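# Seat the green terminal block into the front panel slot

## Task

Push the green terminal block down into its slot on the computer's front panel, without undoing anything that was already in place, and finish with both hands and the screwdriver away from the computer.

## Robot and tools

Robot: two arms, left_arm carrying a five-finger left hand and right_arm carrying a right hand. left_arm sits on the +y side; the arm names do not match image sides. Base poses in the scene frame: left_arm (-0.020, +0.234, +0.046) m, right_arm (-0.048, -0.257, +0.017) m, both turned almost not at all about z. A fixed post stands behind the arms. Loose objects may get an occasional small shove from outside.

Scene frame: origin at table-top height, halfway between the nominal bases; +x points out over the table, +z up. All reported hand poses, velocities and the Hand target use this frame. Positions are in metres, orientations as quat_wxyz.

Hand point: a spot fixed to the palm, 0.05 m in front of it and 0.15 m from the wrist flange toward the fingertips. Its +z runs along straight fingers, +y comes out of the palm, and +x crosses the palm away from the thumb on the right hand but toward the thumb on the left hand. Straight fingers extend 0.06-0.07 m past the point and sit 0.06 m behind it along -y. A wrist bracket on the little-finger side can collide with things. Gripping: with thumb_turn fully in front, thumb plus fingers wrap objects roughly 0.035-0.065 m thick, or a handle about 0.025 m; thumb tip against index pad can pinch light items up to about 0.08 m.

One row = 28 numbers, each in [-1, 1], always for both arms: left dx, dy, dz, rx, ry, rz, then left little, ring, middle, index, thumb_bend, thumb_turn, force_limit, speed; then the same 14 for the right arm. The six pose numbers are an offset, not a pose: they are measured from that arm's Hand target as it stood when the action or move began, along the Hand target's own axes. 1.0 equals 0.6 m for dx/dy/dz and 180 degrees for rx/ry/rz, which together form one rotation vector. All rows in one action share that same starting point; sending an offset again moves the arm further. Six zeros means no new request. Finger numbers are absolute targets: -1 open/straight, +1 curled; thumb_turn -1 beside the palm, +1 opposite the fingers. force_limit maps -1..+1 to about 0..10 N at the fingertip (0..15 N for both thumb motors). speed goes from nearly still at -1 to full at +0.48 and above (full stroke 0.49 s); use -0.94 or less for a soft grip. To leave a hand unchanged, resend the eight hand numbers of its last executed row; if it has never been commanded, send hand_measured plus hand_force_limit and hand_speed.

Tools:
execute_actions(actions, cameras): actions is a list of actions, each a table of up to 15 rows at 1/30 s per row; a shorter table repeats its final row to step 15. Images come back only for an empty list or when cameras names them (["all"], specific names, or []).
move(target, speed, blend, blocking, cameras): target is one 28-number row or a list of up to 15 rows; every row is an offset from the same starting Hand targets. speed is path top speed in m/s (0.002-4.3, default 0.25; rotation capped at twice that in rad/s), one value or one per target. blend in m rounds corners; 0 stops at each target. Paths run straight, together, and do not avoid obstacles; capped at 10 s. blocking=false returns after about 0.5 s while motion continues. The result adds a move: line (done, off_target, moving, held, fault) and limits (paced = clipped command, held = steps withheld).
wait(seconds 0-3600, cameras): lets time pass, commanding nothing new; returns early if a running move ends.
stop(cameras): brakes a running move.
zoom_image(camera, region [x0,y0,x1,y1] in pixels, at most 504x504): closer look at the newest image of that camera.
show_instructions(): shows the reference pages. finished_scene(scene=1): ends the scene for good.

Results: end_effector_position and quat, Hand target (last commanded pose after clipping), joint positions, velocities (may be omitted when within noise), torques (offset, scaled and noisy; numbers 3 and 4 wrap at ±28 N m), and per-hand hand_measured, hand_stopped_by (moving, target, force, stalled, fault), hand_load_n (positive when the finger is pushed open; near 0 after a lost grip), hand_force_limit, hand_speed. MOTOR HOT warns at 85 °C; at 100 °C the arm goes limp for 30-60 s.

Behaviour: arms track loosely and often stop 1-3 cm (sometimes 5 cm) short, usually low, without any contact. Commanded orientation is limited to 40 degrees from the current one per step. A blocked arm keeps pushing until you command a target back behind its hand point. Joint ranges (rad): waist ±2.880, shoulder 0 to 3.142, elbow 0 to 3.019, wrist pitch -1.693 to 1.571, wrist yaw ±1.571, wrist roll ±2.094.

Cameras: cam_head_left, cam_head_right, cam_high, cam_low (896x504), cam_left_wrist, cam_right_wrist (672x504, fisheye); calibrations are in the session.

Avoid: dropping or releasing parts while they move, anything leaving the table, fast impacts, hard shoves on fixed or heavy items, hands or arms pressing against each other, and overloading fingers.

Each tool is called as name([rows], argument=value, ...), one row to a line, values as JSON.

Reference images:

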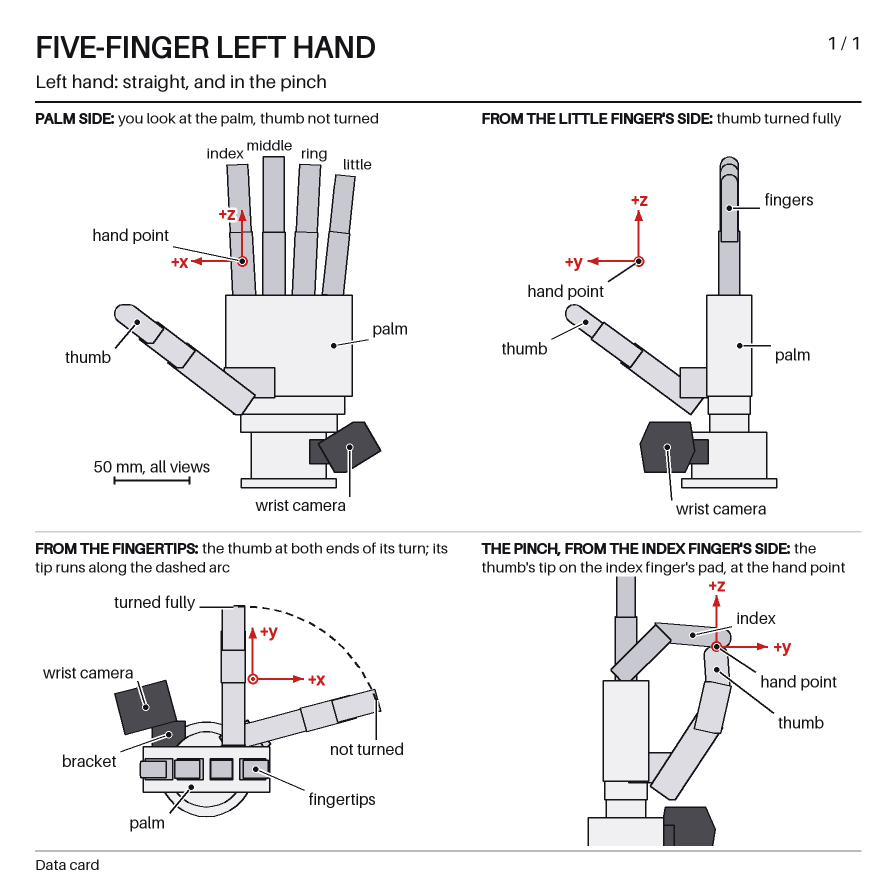

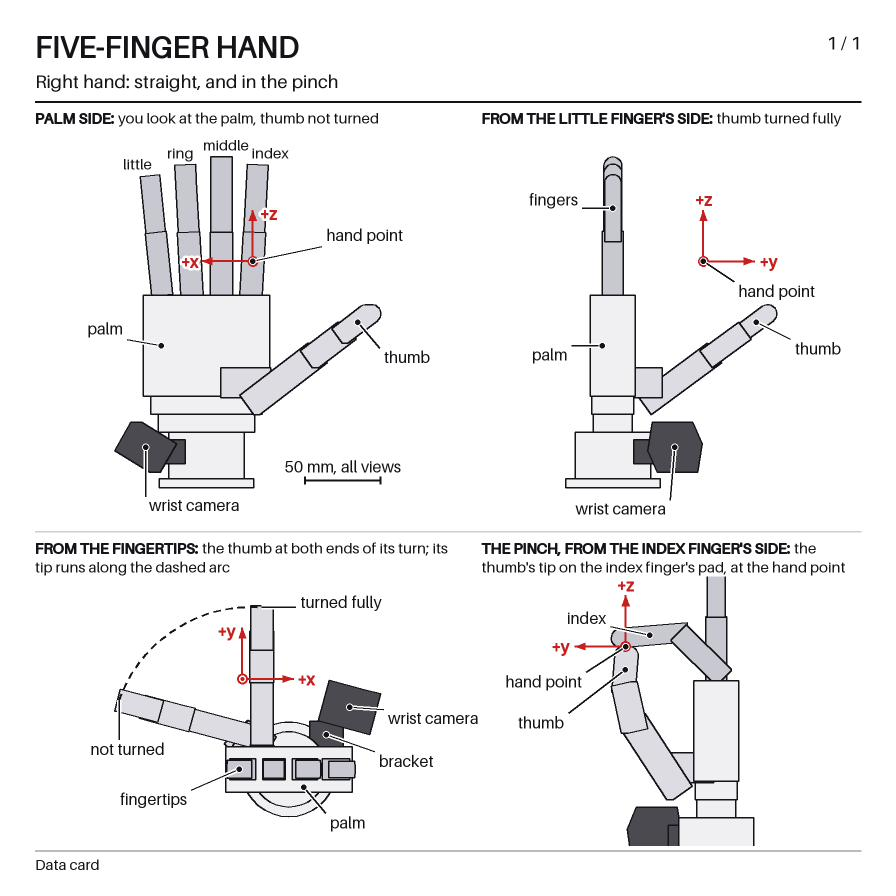

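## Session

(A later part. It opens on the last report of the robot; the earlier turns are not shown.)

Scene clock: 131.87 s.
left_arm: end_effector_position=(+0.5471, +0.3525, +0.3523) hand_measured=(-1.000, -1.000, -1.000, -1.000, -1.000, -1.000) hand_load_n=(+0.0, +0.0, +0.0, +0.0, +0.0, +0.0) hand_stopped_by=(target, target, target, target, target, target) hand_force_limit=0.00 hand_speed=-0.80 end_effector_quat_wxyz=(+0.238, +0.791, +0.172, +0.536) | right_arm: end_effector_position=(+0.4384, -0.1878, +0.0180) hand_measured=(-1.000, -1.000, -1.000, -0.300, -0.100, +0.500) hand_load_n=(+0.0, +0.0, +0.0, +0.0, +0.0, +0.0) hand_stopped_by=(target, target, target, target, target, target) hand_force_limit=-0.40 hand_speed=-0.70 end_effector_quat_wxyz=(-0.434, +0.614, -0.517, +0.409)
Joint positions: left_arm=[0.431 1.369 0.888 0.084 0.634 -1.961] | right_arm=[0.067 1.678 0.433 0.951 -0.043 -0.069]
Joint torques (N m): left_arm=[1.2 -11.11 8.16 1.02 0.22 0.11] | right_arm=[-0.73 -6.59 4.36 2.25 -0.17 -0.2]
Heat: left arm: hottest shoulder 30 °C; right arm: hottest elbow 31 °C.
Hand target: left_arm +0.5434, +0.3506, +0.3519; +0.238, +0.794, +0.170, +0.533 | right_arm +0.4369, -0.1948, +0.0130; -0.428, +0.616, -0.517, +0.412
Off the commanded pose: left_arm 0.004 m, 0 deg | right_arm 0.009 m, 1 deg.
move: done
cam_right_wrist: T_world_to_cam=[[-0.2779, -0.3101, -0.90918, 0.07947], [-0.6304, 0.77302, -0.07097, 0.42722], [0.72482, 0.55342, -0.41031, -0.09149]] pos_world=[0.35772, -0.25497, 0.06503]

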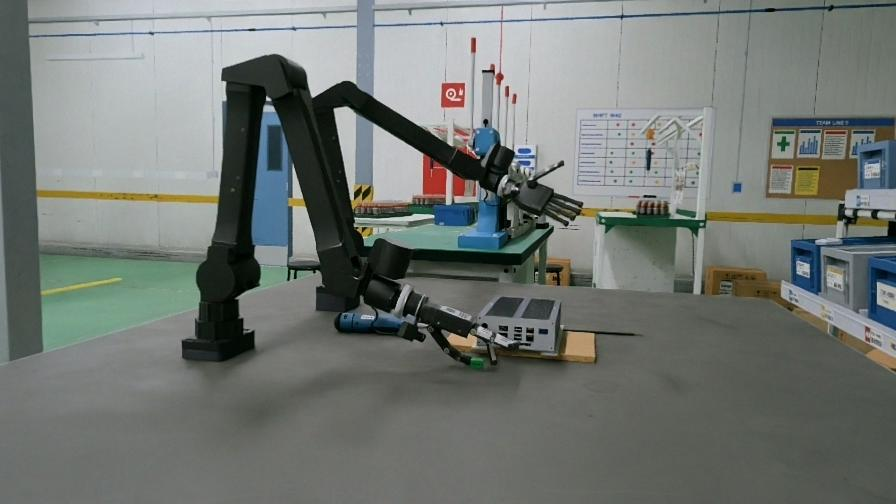

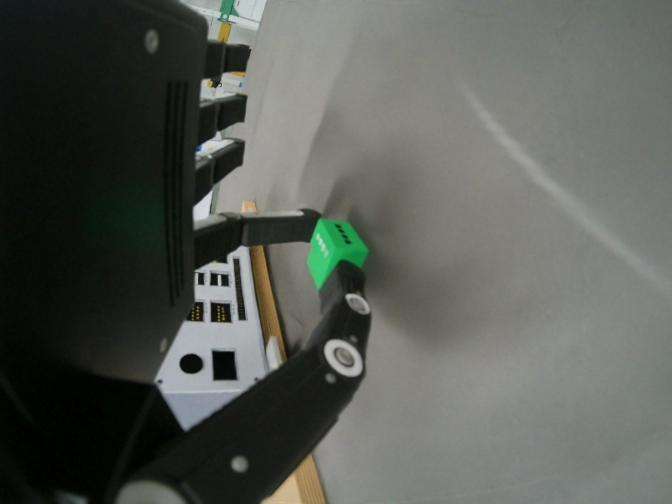

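move(target=[0,0,0,0,0,0,-1,-1,-1,-1,-1,-1,0,-0.8,0.00176,-0.02401,-0.0039,0.0095,0.00075,-0.00033,-1,-1,-1,-0.3,-0.1,0.5,-0.4,-0.7], speed=0.03)

Scene clock: 133.07 s.
left_arm: end_effector_position=(+0.5471, +0.3525, +0.3523) hand_measured=(-1.000, -1.000, -1.000, -1.000, -1.000, -1.000) hand_load_n=(+0.0, +0.0, +0.0, +0.0, +0.0, +0.0) hand_stopped_by=(target, target, target, target, target, target) hand_force_limit=0.00 hand_speed=-0.80 end_effector_quat_wxyz=(+0.238, +0.791, +0.172, +0.536) | right_arm: end_effector_position=(+0.4375, -0.1878, +0.0231) hand_measured=(-1.000, -1.000, -1.000, -0.300, -0.100, +0.500) hand_load_n=(+0.0, +0.0, +0.0, +0.0, +0.0, +0.0) hand_stopped_by=(target, target, target, target, target, target) hand_force_limit=-0.40 hand_speed=-0.70 end_effector_quat_wxyz=(-0.437, +0.612, -0.515, +0.412)
Joint positions: left_arm=[0.431 1.369 0.888 0.084 0.634 -1.961] | right_arm=[0.067 1.663 0.427 0.951 -0.043 -0.069]
Joint torques (N m): left_arm=[1.2 -11.11 8.17 1.03 0.21 0.11] | right_arm=[-0.73 -7.77 4.53 2.28 -0.17 -0.2]
Heat: left arm: hottest shoulder 30 °C; right arm: hottest elbow 31 °C.
Hand target: left_arm +0.5434, +0.3506, +0.3519; +0.238, +0.794, +0.170, +0.533 | right_arm +0.4389, -0.1946, +0.0275; -0.437, +0.609, -0.511, +0.421
Off the commanded pose: left_arm 0.004 m, 0 deg | right_arm 0.008 m, 1 deg.
move: done

move([
  [0,0,0,0,0,0,-1,-1,-1,-1,-1,-1,0,-0.8,0.0007,-0.018,-0.0101,0,0,0,-1,-1,-1,-0.3,-0.1,0.5,-0.4,-0.7],
  [0,0,0,0,0,0,-1,-1,-1,-1,-1,-1,0,-0.8,0.0136,-0.0417,-0.0215,-0.0098,0.0321,0.0312,-1,-1,-1,-0.3,-0.1,0.5,-0.4,-0.7],
], speed=0.04, cameras=["cam_low", "cam_right_wrist"])

zoom_image(camera="cam_low", region=[445, 320, 515, 390])

zoom_image(camera="cam_right_wrist", region=[240, 190, 440, 390])

Scene clock: 136.60 s.
left_arm: end_effector_position=(+0.5471, +0.3525, +0.3523) hand_measured=(-1.000, -1.000, -1.000, -1.000, -1.000, -1.000) hand_load_n=(+0.0, +0.0, +0.0, +0.0, +0.0, +0.0) hand_stopped_by=(target, target, target, target, target, target) hand_force_limit=0.00 hand_speed=-0.80 end_effector_quat_wxyz=(+0.238, +0.791, +0.172, +0.536) | right_arm: end_effector_position=(+0.4357, -0.2057, +0.0549) hand_measured=(-1.000, -1.000, -1.000, -0.300, -0.100, +0.500) hand_load_n=(+0.0, +0.0, +0.0, +0.0, +0.0, -0.5) hand_stopped_by=(target, target, target, target, target, target) hand_force_limit=-0.40 hand_speed=-0.70 end_effector_quat_wxyz=(-0.418, +0.569, -0.565, +0.426)
Joint positions: left_arm=[0.431 1.369 0.888 0.084 0.634 -1.961] | right_arm=[0.067 1.516 0.422 0.801 0.073 0.01]
Joint torques (N m): left_arm=[1.2 -11.16 8.17 1.02 0.22 0.11] | right_arm=[0.79 -7 5.91 1.47 0.19 0.02]
Heat: left arm: hottest shoulder 30 °C; right arm: hottest elbow 31 °C.
Hand target: left_arm +0.5434, +0.3506, +0.3519; +0.238, +0.794, +0.170, +0.533 | right_arm +0.4339, -0.2017, +0.0555; -0.421, +0.568, -0.568, +0.421
Off the commanded pose: left_arm 0.004 m, 0 deg | right_arm 0.004 m, 1 deg.
move: done
cam_right_wrist: T_world_to_cam=[[-0.31433, -0.23181, -0.92058, 0.13935], [-0.52181, 0.85228, -0.03644, 0.40904], [0.79304, 0.46892, -0.38886, -0.11274]] pos_world=[0.34665, -0.26345, 0.09934]

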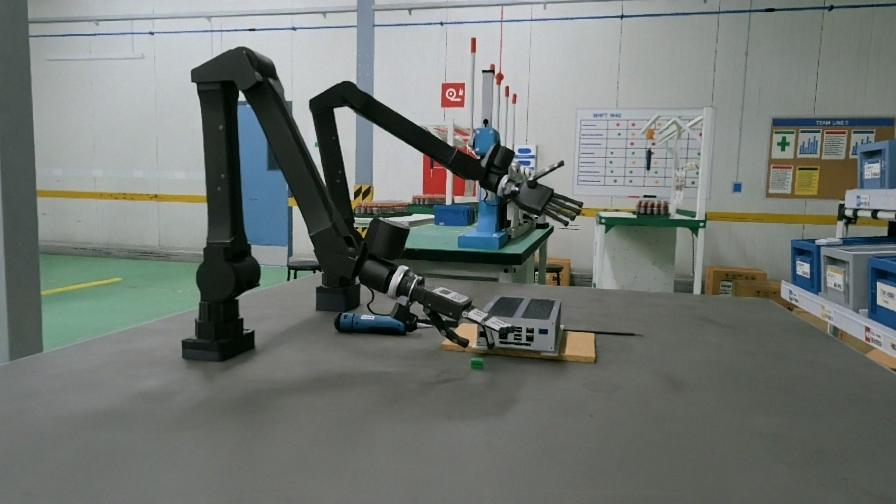

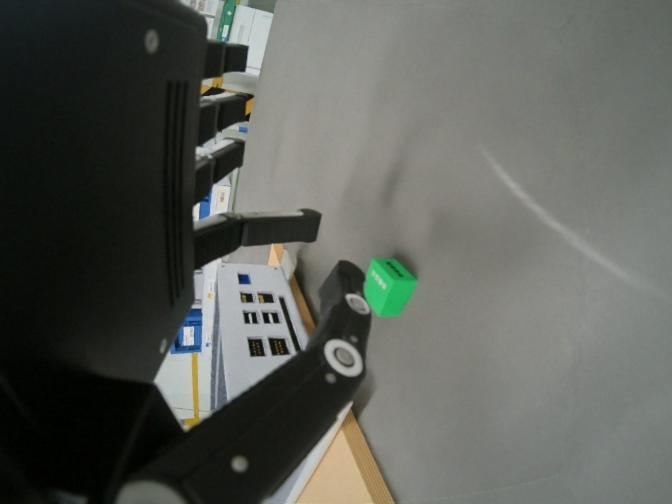

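Scaled by 7.200 from the camera's image (finer frame: 1280x720).

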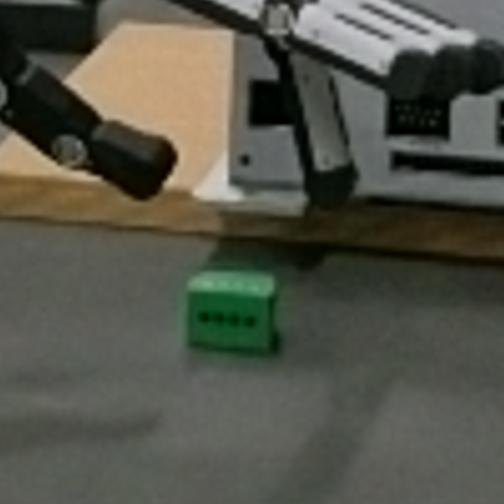

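Scaled by 2.520 from the camera's image (finer frame: 960x720).

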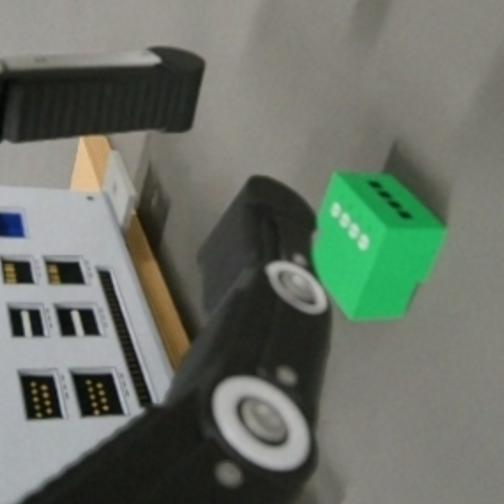

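move(target=[0,0,0,0,0,0,-1,-1,-1,-1,-1,-1,0,-0.8,-0.01667,0,0,0,0,0,-1,-1,-1,-0.3,-0.1,0.65,-0.4,-0.7], speed=0.03)

Scene clock: 140.00 s.
left_arm: end_effector_position=(+0.5471, +0.3525, +0.3523) hand_measured=(-1.000, -1.000, -1.000, -1.000, -1.000, -1.000) hand_load_n=(+0.0, +0.0, +0.0, +0.0, -0.5, +0.0) hand_stopped_by=(target, target, target, target, target, target) hand_force_limit=0.00 hand_speed=-0.80 end_effector_quat_wxyz=(+0.238, +0.791, +0.172, +0.536) | right_arm: end_effector_position=(+0.4351, -0.1986, +0.0546) hand_measured=(-1.000, -1.000, -1.000, -0.300, -0.100, +0.650) hand_load_n=(+0.0, +0.0, +0.0, +0.0, +0.0, +0.0) hand_stopped_by=(target, target, target, target, target, target) hand_force_limit=-0.40 hand_speed=-0.70 end_effector_quat_wxyz=(-0.417, +0.568, -0.567, +0.427)
Joint positions: left_arm=[0.431 1.369 0.888 0.084 0.634 -1.961] | right_arm=[0.093 1.516 0.422 0.8 0.103 0.019]
Joint torques (N m): left_arm=[1.2 -11.11 8.16 1.03 0.21 0.11] | right_arm=[1.26 -6.89 6.13 1.42 0.2 0.02]
Heat: left arm: hottest shoulder 30 °C; right arm: hottest elbow 31 °C.
Hand target: left_arm +0.5434, +0.3506, +0.3519; +0.238, +0.794, +0.170, +0.533 | right_arm +0.4340, -0.1917, +0.0555; -0.421, +0.568, -0.568, +0.421
Off the commanded pose: left_arm 0.004 m, 0 deg | right_arm 0.007 m, 1 deg.
move: done

move(target=[0,0,0,0,0,0,-1,-1,-1,-1,-1,-1,0,-0.8,-0.0055,0.0399,0.0121,0,0,0,-1,-1,-1,-0.3,-0.1,0.65,-0.4,-0.7], speed=0.03, cameras=["cam_low", "cam_right_wrist"])

zoom_image(camera="cam_low", region=[455, 335, 505, 385])

zoom_image(camera="cam_right_wrist", region=[260, 190, 400, 330])

Scene clock: 141.50 s.
left_arm: end_effector_position=(+0.5471, +0.3525, +0.3523) hand_measured=(-1.000, -1.000, -1.000, -1.000, -1.000, -1.000) hand_load_n=(+0.0, +0.0, +0.0, +0.0, +0.0, +0.0) hand_stopped_by=(target, target, target, target, target, target) hand_force_limit=0.00 hand_speed=-0.80 end_effector_quat_wxyz=(+0.238, +0.791, +0.172, +0.536) | right_arm: end_effector_position=(+0.4355, -0.1960, +0.0329) hand_measured=(-1.000, -1.000, -1.000, -0.300, -0.100, +0.650) hand_load_n=(+0.0, +0.0, +0.0, +0.0, +0.0, +0.0) hand_stopped_by=(target, target, target, target, target, target) hand_force_limit=-0.40 hand_speed=-0.70 end_effector_quat_wxyz=(-0.415, +0.568, -0.569, +0.426)
Joint positions: left_arm=[0.431 1.369 0.888 0.084 0.634 -1.961] | right_arm=[0.102 1.606 0.418 0.889 0.113 0.023]
Joint torques (N m): left_arm=[1.2 -11.16 8.16 1.03 0.22 0.11] | right_arm=[1.44 -6.24 4.97 2.21 0.2 0.03]
Heat: left arm: hottest shoulder 30 °C; right arm: hottest elbow 31 °C.
Hand target: left_arm +0.5434, +0.3506, +0.3519; +0.238, +0.794, +0.170, +0.533 | right_arm +0.4339, -0.1884, +0.0304; -0.421, +0.568, -0.568, +0.421
Off the commanded pose: left_arm 0.004 m, 0 deg | right_arm 0.008 m, 1 deg.
move: done
cam_right_wrist: T_world_to_cam=[[-0.32069, -0.22906, -0.91907, 0.12454], [-0.51533, 0.85633, -0.03361, 0.39788], [0.79473, 0.46285, -0.39266, -0.12756]] pos_world=[0.34636, -0.25314, 0.07775]

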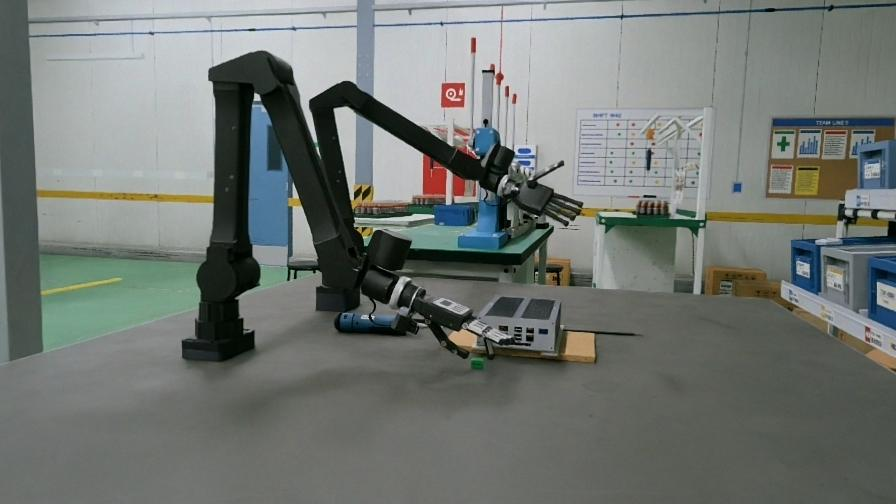

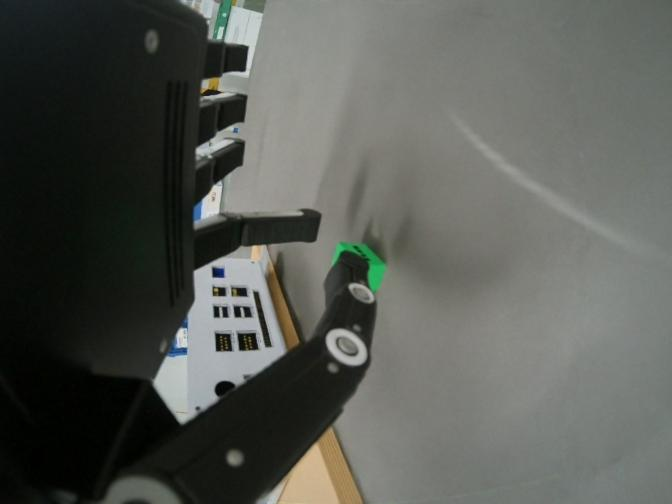

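Scaled by 10.080 from the camera's image (finer frame: 1280x720).

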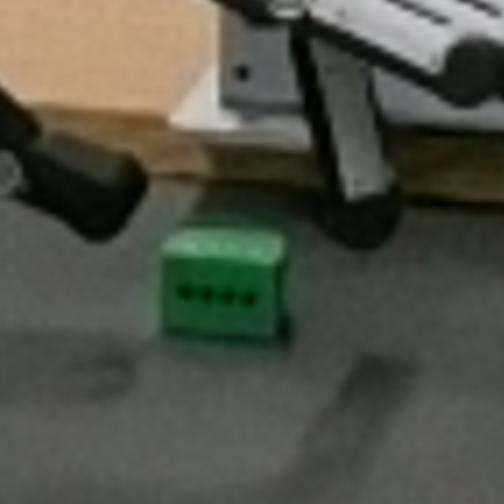

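Scaled by 3.600 from the camera's image (finer frame: 960x720).

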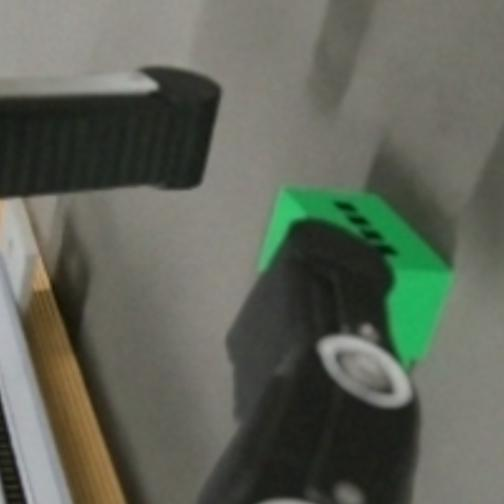

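move(target=[0,0,0,0,0,0,-1,-1,-1,-1,-1,-1,0,-0.8,0,0.01835,0.00556,0,0,0,-1,-1,-1,-0.3,-0.1,0.65,-0.4,-0.7], speed=0.03, cameras=["cam_low", "cam_right_wrist"])

zoom_image(camera="cam_low", region=[455, 335, 505, 385])

zoom_image(camera="cam_right_wrist", region=[260, 190, 400, 330])

Scene clock: 142.50 s.
left_arm: end_effector_position=(+0.5471, +0.3525, +0.3523) hand_measured=(-1.000, -1.000, -1.000, -1.000, -1.000, -1.000) hand_load_n=(+0.0, +0.0, +0.0, +0.0, +0.0, +0.0) hand_stopped_by=(target, target, target, target, target, target) hand_force_limit=0.00 hand_speed=-0.80 end_effector_quat_wxyz=(+0.238, +0.791, +0.172, +0.536) | right_arm: end_effector_position=(+0.4366, -0.1959, +0.0219) hand_measured=(-1.000, -1.000, -1.000, -0.300, -0.100, +0.650) hand_load_n=(+0.0, +0.0, +0.0, +0.0, +0.0, +0.0) hand_stopped_by=(target, target, target, target, target, target) hand_force_limit=-0.40 hand_speed=-0.70 end_effector_quat_wxyz=(-0.416, +0.568, -0.568, +0.426)
Joint positions: left_arm=[0.431 1.369 0.888 0.084 0.634 -1.961] | right_arm=[0.102 1.656 0.418 0.942 0.113 0.023]
Joint torques (N m): left_arm=[1.2 -11.11 8.17 1.03 0.21 0.11] | right_arm=[1.38 -6.48 4.36 2.26 0.2 0.03]
Heat: left arm: hottest shoulder 30 °C; right arm: hottest elbow 31 °C.
Hand target: left_arm +0.5434, +0.3506, +0.3519; +0.238, +0.794, +0.170, +0.533 | right_arm +0.4339, -0.1884, +0.0189; -0.421, +0.568, -0.568, +0.421
Off the commanded pose: left_arm 0.004 m, 0 deg | right_arm 0.009 m, 1 deg.
move: done
cam_right_wrist: T_world_to_cam=[[-0.31894, -0.22891, -0.91972, 0.11416], [-0.51531, 0.85631, -0.03443, 0.39798], [0.79544, 0.46296, -0.39107, -0.13309]] pos_world=[0.34736, -0.25304, 0.06665]

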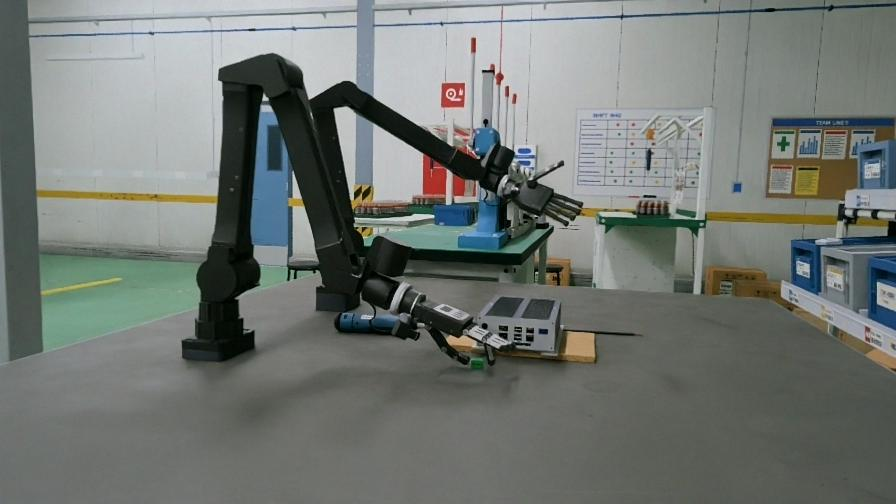

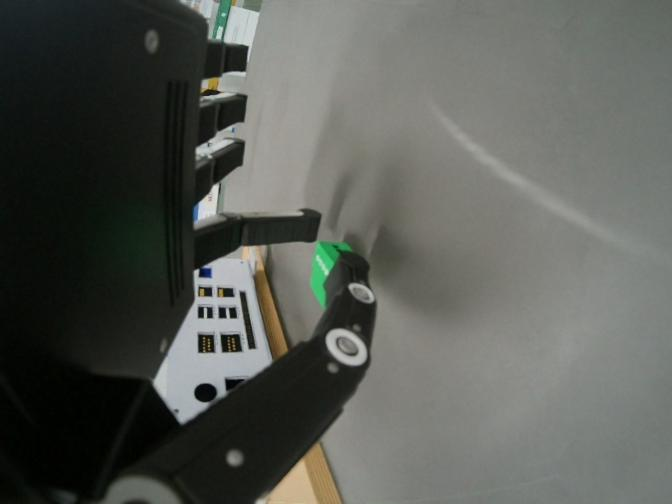

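Scaled by 10.080 from the camera's image (finer frame: 1280x720).

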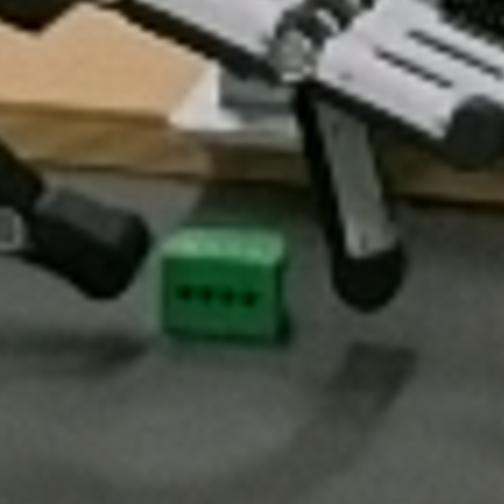

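Scaled by 3.600 from the camera's image (finer frame: 960x720).

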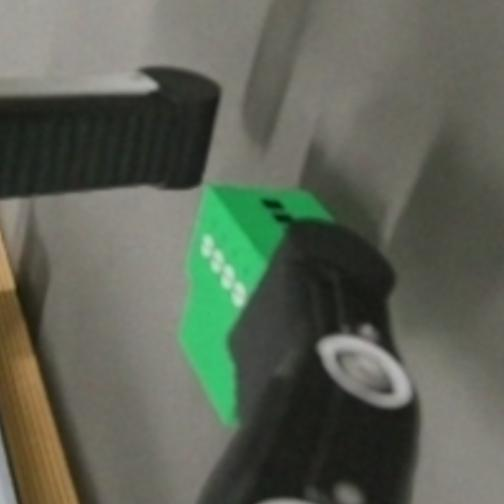

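move(target=[0,0,0,0,0,0,-1,-1,-1,-1,-1,-1,0,-0.8,-0.0108,0.0032,0.001,0,0,0,-1,-1,-1,-0.3,-0.1,0.65,-0.4,-0.7], speed=0.03, cameras=["cam_right_wrist"])

zoom_image(camera="cam_right_wrist", region=[260, 190, 400, 330])

Scene clock: 144.70 s.
left_arm: end_effector_position=(+0.5471, +0.3525, +0.3523) hand_measured=(-1.000, -1.000, -1.000, -1.000, -1.000, -1.000) hand_load_n=(+0.0, +0.0, -0.5, +0.0, +0.0, +0.0) hand_stopped_by=(target, target, target, target, target, target) hand_force_limit=0.00 hand_speed=-0.80 end_effector_quat_wxyz=(+0.238, +0.791, +0.172, +0.536) | right_arm: end_effector_position=(+0.4357, -0.1888, +0.0199) hand_measured=(-1.000, -1.000, -1.000, -0.300, -0.100, +0.650) hand_load_n=(+0.0, +0.0, +0.0, +0.0, +0.0, +0.0) hand_stopped_by=(target, target, target, target, target, target) hand_force_limit=-0.40 hand_speed=-0.70 end_effector_quat_wxyz=(-0.416, +0.568, -0.568, +0.426)
Joint positions: left_arm=[0.431 1.369 0.888 0.084 0.634 -1.961] | right_arm=[0.123 1.664 0.418 0.948 0.132 0.028]
Joint torques (N m): left_arm=[1.2 -11.11 8.16 1.03 0.21 0.1] | right_arm=[1.38 -6.42 4.48 2.25 0.21 0.01]
Heat: left arm: hottest shoulder 30 °C; right arm: hottest elbow 31 °C.
Hand target: left_arm +0.5434, +0.3506, +0.3519; +0.238, +0.794, +0.170, +0.533 | right_arm +0.4339, -0.1820, +0.0170; -0.421, +0.568, -0.568, +0.421
Off the commanded pose: left_arm 0.004 m, 0 deg | right_arm 0.008 m, 1 deg.
move: done
cam_right_wrist: T_world_to_cam=[[-0.31933, -0.22969, -0.91938, 0.11359], [-0.51665, 0.85551, -0.03429, 0.39176], [0.79442, 0.46405, -0.39186, -0.1358]] pos_world=[0.34656, -0.24605, 0.06465]

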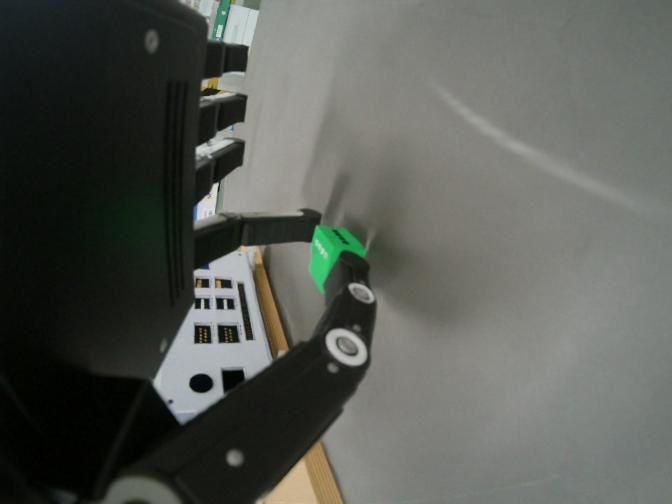

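Scaled by 3.600 from the camera's image (finer frame: 960x720).

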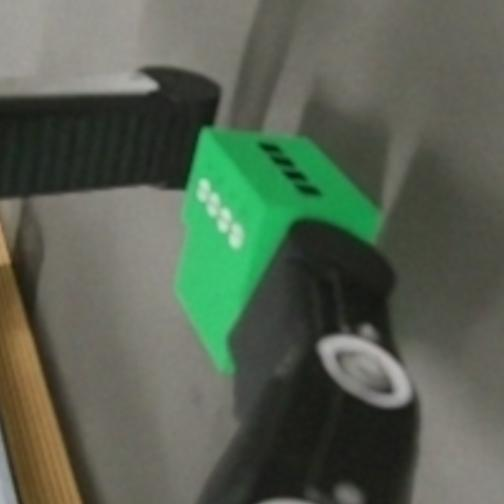

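move(target=[0,0,0,0,0,0,-1,-1,-1,-1,-1,-1,0,-0.8,0.0037,0,0,0,0.0032,0,-1,-1,-1,-0.3,-0.1,0.65,-0.4,-0.7], speed=0.03)

Scene clock: 145.43 s.
left_arm: end_effector_position=(+0.5471, +0.3525, +0.3523) hand_measured=(-1.000, -1.000, -1.000, -1.000, -1.000, -1.000) hand_load_n=(+0.0, +0.0, +0.0, +0.0, +0.0, +0.0) hand_stopped_by=(target, target, target, target, target, target) hand_force_limit=0.00 hand_speed=-0.80 end_effector_quat_wxyz=(+0.238, +0.791, +0.172, +0.536) | right_arm: end_effector_position=(+0.4361, -0.1907, +0.0200) hand_measured=(-1.000, -1.000, -1.000, -0.300, -0.100, +0.650) hand_load_n=(-0.5, +0.0, +0.0, +0.5, +0.5, +0.0) hand_stopped_by=(target, target, target, target, target, target) hand_force_limit=-0.40 hand_speed=-0.70 end_effector_quat_wxyz=(-0.414, +0.566, -0.570, +0.429)
Joint positions: left_arm=[0.431 1.369 0.888 0.084 0.634 -1.961] | right_arm=[0.123 1.664 0.418 0.949 0.142 0.029]
Joint torques (N m): left_arm=[1.2 -11.16 8.16 1.02 0.21 0.11] | right_arm=[1.2 -6.42 4.41 2.26 0.21 0.02]
Heat: left arm: hottest shoulder 30 °C; right arm: hottest elbow 31 °C.
Hand target: left_arm +0.5434, +0.3506, +0.3519; +0.238, +0.794, +0.170, +0.533 | right_arm +0.4339, -0.1842, +0.0169; -0.418, +0.566, -0.571, +0.424
Off the commanded pose: left_arm 0.004 m, 0 deg | right_arm 0.007 m, 1 deg.
move: done

move(target=[0,0,0,0,0,0,-1,-1,-1,-1,-1,-1,0,-0.8,0,0,0,0,0,0,-1,-1,-1,0.15,-0.1,0.65,-0.4,-0.94], speed=0.03, cameras=["cam_low", "cam_right_wrist"])

zoom_image(camera="cam_low", region=[455, 335, 505, 385])

zoom_image(camera="cam_right_wrist", region=[260, 190, 400, 330])

Scene clock: 147.37 s.
left_arm: end_effector_position=(+0.5471, +0.3525, +0.3523) hand_measured=(-1.000, -1.000, -1.000, -1.000, -1.000, -1.000) hand_load_n=(+0.0, +0.0, -0.5, +0.0, +0.0, +0.0) hand_stopped_by=(target, target, target, target, target, target) hand_force_limit=0.00 hand_speed=-0.80 end_effector_quat_wxyz=(+0.238, +0.791, +0.172, +0.536) | right_arm: end_effector_position=(+0.4363, -0.1906, +0.0204) hand_measured=(-1.000, -1.000, -1.000, -0.048, -0.100, +0.650) hand_load_n=(+0.0, +0.0, +0.0, +3.0, +1.5, +0.5) hand_stopped_by=(target, target, target, force, target, target) hand_force_limit=-0.40 hand_speed=-0.94 end_effector_quat_wxyz=(-0.414, +0.565, -0.570, +0.429)
Joint positions: left_arm=[0.431 1.369 0.888 0.084 0.634 -1.961] | right_arm=[0.123 1.664 0.418 0.951 0.142 0.029]
Joint torques (N m): left_arm=[1.2 -11.11 8.16 1.03 0.21 0.11] | right_arm=[1.2 -6.42 4.4 2.19 0.2 0.02]
Heat: left arm: hottest shoulder 30 °C; right arm: hottest elbow 31 °C.
Hand target: left_arm +0.5434, +0.3506, +0.3519; +0.238, +0.794, +0.170, +0.533 | right_arm +0.4339, -0.1842, +0.0170; -0.418, +0.566, -0.570, +0.424
Off the commanded pose: left_arm 0.004 m, 0 deg | right_arm 0.008 m, 1 deg.
move: done
cam_right_wrist: T_world_to_cam=[[-0.31901, -0.22825, -0.91986, 0.11403], [-0.50848, 0.86027, -0.03712, 0.39107], [0.7998, 0.45589, -0.39049, -0.1392]] pos_world=[0.34656, -0.24694, 0.06504]

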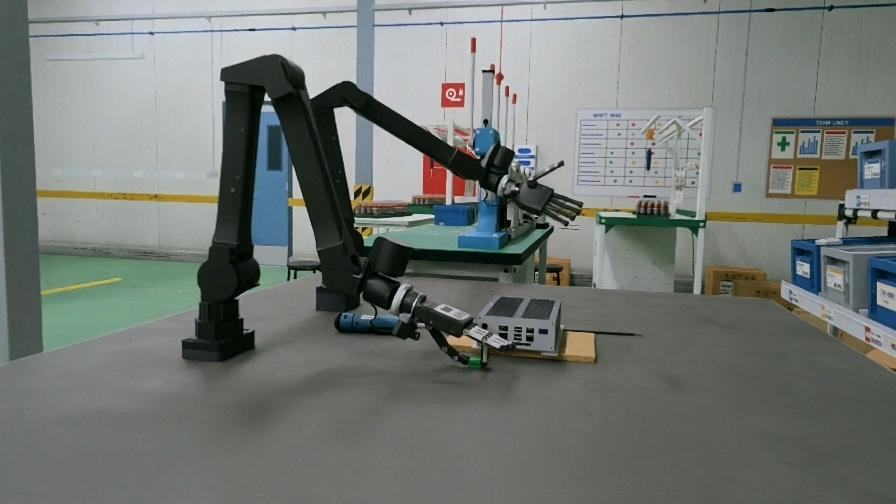

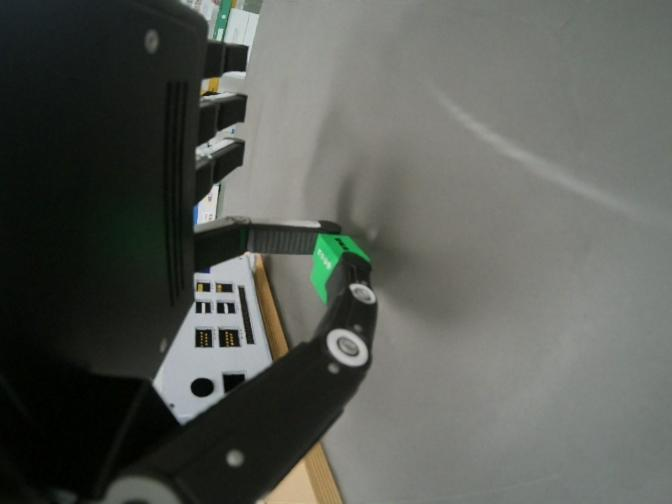

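Scaled by 10.080 from the camera's image (finer frame: 1280x720).

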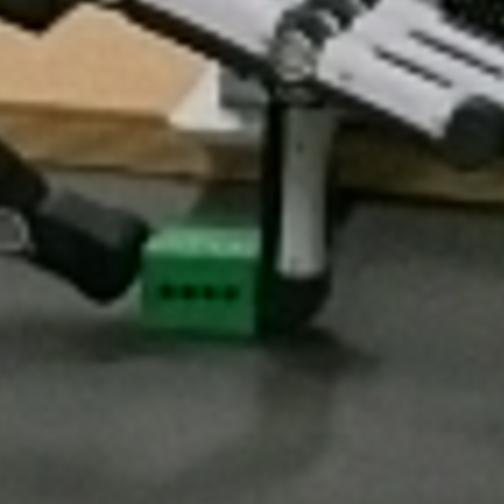

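Scaled by 3.600 from the camera's image (finer frame: 960x720).

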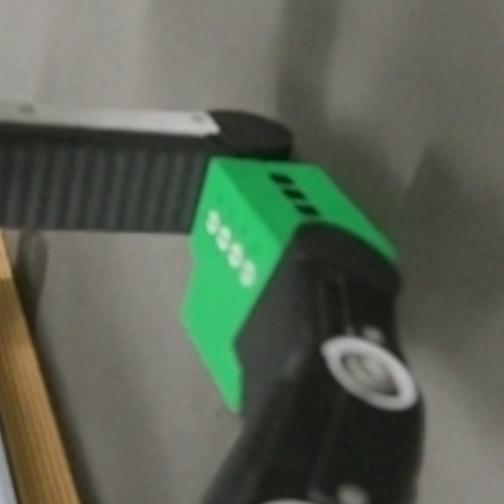

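move([
  [0,0,0,0,0,0,-1,-1,-1,-1,-1,-1,0,-0.8,-0.00037,-0.02408,-0.0039,0.0095,-0.00035,0.00124,-1,-1,-1,0.15,-0.1,0.65,-0.4,-0.94],
  [0,0,0,0,0,0,-1,-1,-1,-1,-1,-1,0,-0.8,0.0002,-0.0574,-0.0174,0,0,0,-1,-1,-1,0.15,-0.1,0.65,-0.4,-0.94],
], speed=0.03, cameras=["cam_low", "cam_right_wrist"])

zoom_image(camera="cam_low", region=[455, 310, 505, 360])

zoom_image(camera="cam_right_wrist", region=[260, 190, 400, 330])

Scene clock: 150.07 s.
left_arm: end_effector_position=(+0.5471, +0.3525, +0.3523) hand_measured=(-1.000, -1.000, -1.000, -1.000, -1.000, -1.000) hand_load_n=(+0.0, +0.0, +0.0, +0.0, +0.0, +0.0) hand_stopped_by=(target, target, target, target, target, target) hand_force_limit=0.00 hand_speed=-0.80 end_effector_quat_wxyz=(+0.238, +0.791, +0.172, +0.536) | right_arm: end_effector_position=(+0.4300, -0.1914, +0.0478) hand_measured=(-1.000, -1.000, -1.000, -0.048, -0.100, +0.650) hand_load_n=(-0.5, +0.0, -0.5, +3.0, +1.5, +0.0) hand_stopped_by=(target, target, target, force, target, target) hand_force_limit=-0.40 hand_speed=-0.94 end_effector_quat_wxyz=(-0.411, +0.568, -0.571, +0.427)
Joint positions: left_arm=[0.431 1.369 0.888 0.084 0.634 -1.961] | right_arm=[0.123 1.527 0.413 0.808 0.142 0.029]
Joint torques (N m): left_arm=[1.2 -11.11 8.17 1.02 0.22 0.1] | right_arm=[1.26 -6.89 6.93 1.47 0.21 0.02]
Heat: left arm: hottest shoulder 30 °C; right arm: hottest elbow 31 °C.
Hand target: left_arm +0.5434, +0.3506, +0.3519; +0.238, +0.794, +0.170, +0.533 | right_arm +0.4339, -0.1842, +0.0529; -0.418, +0.566, -0.570, +0.424
Off the commanded pose: left_arm 0.004 m, 0 deg | right_arm 0.010 m, 1 deg.
move: done
cam_right_wrist: T_world_to_cam=[[-0.32839, -0.22947, -0.91624, 0.14065], [-0.50884, 0.86023, -0.03307, 0.38954], [0.79577, 0.45536, -0.39925, -0.12096]] pos_world=[0.34066, -0.24774, 0.09345]

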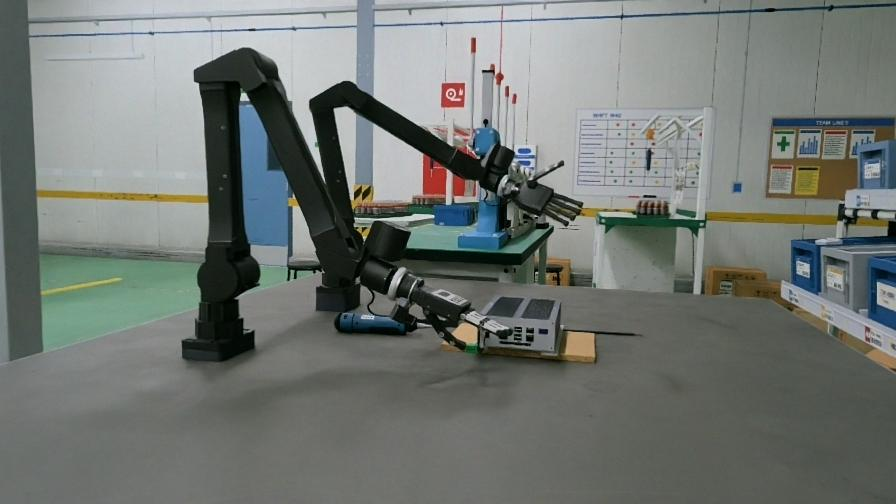

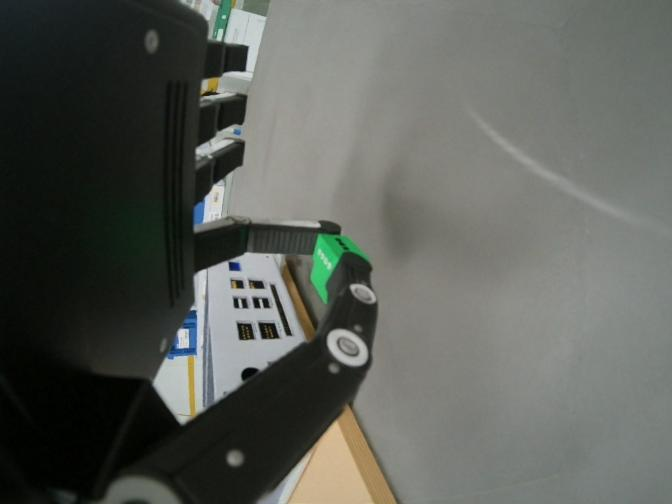

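Scaled by 10.080 from the camera's image (finer frame: 1280x720).

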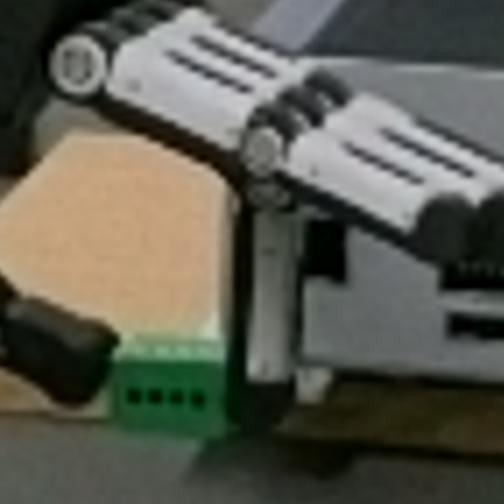

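Scaled by 3.600 from the camera's image (finer frame: 960x720).

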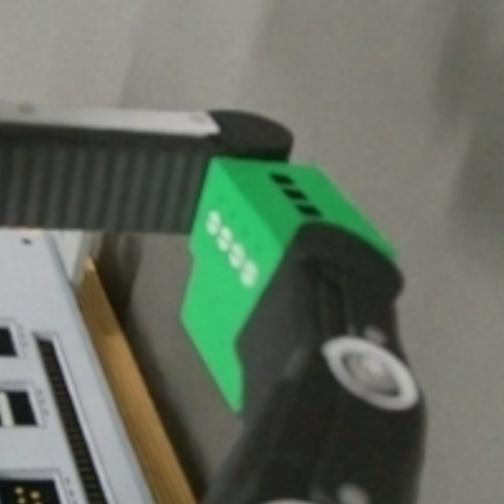

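move(target=[0,0,0,0,0,0,-1,-1,-1,-1,-1,-1,0,-0.8,-0.075,-0.0141,0.0054,0,0,0,-1,-1,-1,0.15,-0.1,0.65,-0.4,-0.94], speed=0.03, cameras=["cam_low", "cam_right_wrist"])

zoom_image(camera="cam_low", region=[460, 310, 510, 360])

zoom_image(camera="cam_right_wrist", region=[230, 210, 370, 350])

Scene clock: 152.40 s.
left_arm: end_effector_position=(+0.5471, +0.3525, +0.3523) hand_measured=(-1.000, -1.000, -1.000, -1.000, -1.000, -1.000) hand_load_n=(+0.0, +0.0, +0.0, +0.0, +0.0, +0.0) hand_stopped_by=(target, target, target, target, target, target) hand_force_limit=0.00 hand_speed=-0.80 end_effector_quat_wxyz=(+0.238, +0.791, +0.172, +0.536) | right_arm: end_effector_position=(+0.4292, -0.1495, +0.0484) hand_measured=(-1.000, -1.000, -1.000, -0.048, -0.100, +0.650) hand_load_n=(+0.0, +0.0, +0.0, +3.0, +1.5, +0.0) hand_stopped_by=(target, target, target, force, target, target) hand_force_limit=-0.40 hand_speed=-0.94 end_effector_quat_wxyz=(-0.405, +0.572, -0.573, +0.424)
Joint positions: left_arm=[0.431 1.369 0.888 0.084 0.634 -1.961] | right_arm=[0.255 1.527 0.441 0.756 0.268 0.069]
Joint torques (N m): left_arm=[1.2 -11.16 8.16 1.03 0.21 0.11] | right_arm=[1.26 -7 8.59 1.46 0.26 0.01]
Heat: left arm: hottest shoulder 30 °C; right arm: hottest elbow 31 °C.
Hand target: left_arm +0.5434, +0.3506, +0.3519; +0.238, +0.794, +0.170, +0.533 | right_arm +0.4400, -0.1392, +0.0599; -0.418, +0.566, -0.570, +0.424
Off the commanded pose: left_arm 0.004 m, 0 deg | right_arm 0.019 m, 2 deg.
move: off_target (right_arm)
cam_right_wrist: T_world_to_cam=[[-0.34188, -0.23471, -0.90996, 0.15526], [-0.50936, 0.86001, -0.03045, 0.35306], [0.78973, 0.45309, -0.41357, -0.1363]] pos_world=[0.34055, -0.20544, 0.09566]

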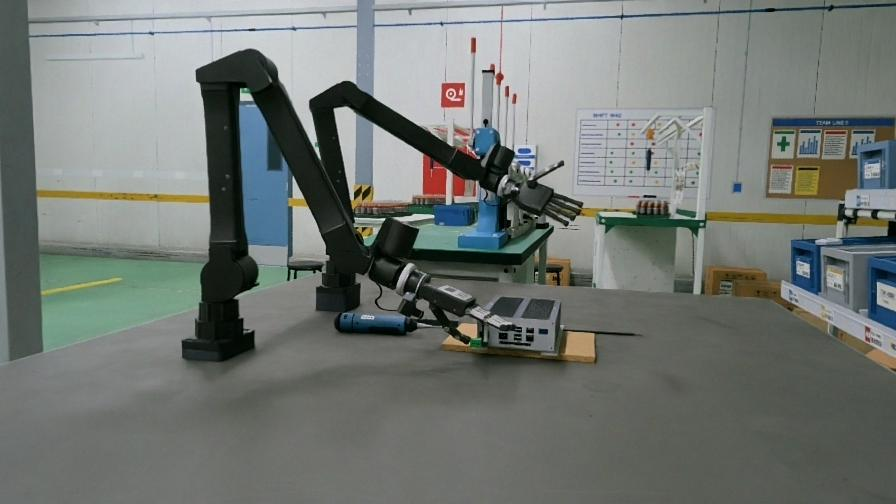

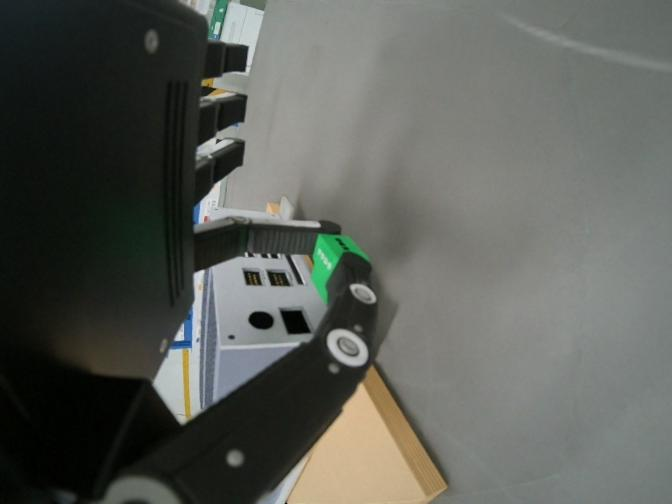

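Scaled by 10.080 from the camera's image (finer frame: 1280x720).

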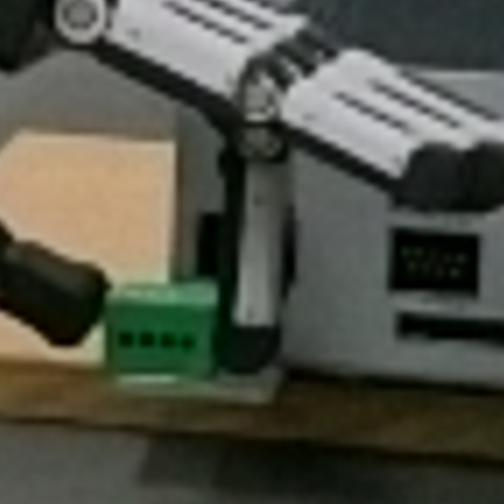

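Scaled by 3.600 from the camera's image (finer frame: 960x720).

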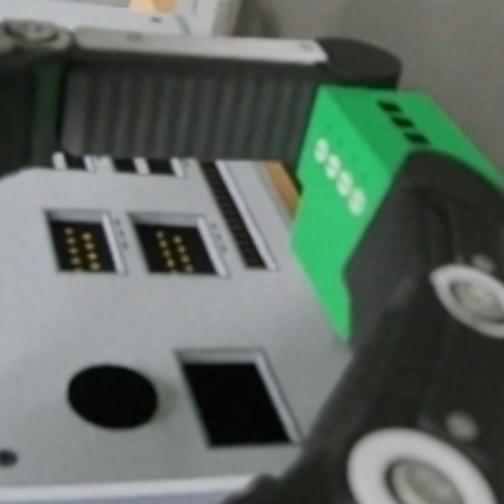

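move(target=[0,0,0,0,0,0,-1,-1,-1,-1,-1,-1,0,-0.8,-0.0052,-0.02185,0.01333,0.00703,-0.00054,0.00186,-1,-1,-1,0.15,-0.1,0.65,-0.4,-0.94], speed=0.02)

Scene clock: 153.73 s.
left_arm: end_effector_position=(+0.5471, +0.3525, +0.3523) hand_measured=(-1.000, -1.000, -1.000, -1.000, -1.000, -1.000) hand_load_n=(+0.0, +0.0, +0.0, +0.0, +0.0, +0.0) hand_stopped_by=(target, target, target, target, target, target) hand_force_limit=0.00 hand_speed=-0.80 end_effector_quat_wxyz=(+0.238, +0.791, +0.172, +0.536) | right_arm: end_effector_position=(+0.4410, -0.1464, +0.0591) hand_measured=(-1.000, -1.000, -1.000, -0.048, -0.100, +0.650) hand_load_n=(+0.0, +0.0, +0.0, +3.5, +1.5, +0.0) hand_stopped_by=(target, target, target, force, target, target) hand_force_limit=-0.40 hand_speed=-0.94 end_effector_quat_wxyz=(-0.414, +0.566, -0.570, +0.429)
Joint positions: left_arm=[0.431 1.369 0.888 0.084 0.634 -1.961] | right_arm=[0.255 1.527 0.467 0.755 0.268 0.069]
Joint torques (N m): left_arm=[1.2 -11.16 8.17 1.03 0.21 0.11] | right_arm=[1.26 -7.06 8.85 1.4 0.24 0.02]
Heat: left arm: hottest shoulder 30 °C; right arm: hottest elbow 31 °C.
Hand target: left_arm +0.5434, +0.3506, +0.3519; +0.238, +0.794, +0.170, +0.533 | right_arm +0.4516, -0.1362, +0.0702; -0.426, +0.560, -0.567, +0.429
Off the commanded pose: left_arm 0.004 m, 0 deg | right_arm 0.018 m, 2 deg.
move: off_target (right_arm)


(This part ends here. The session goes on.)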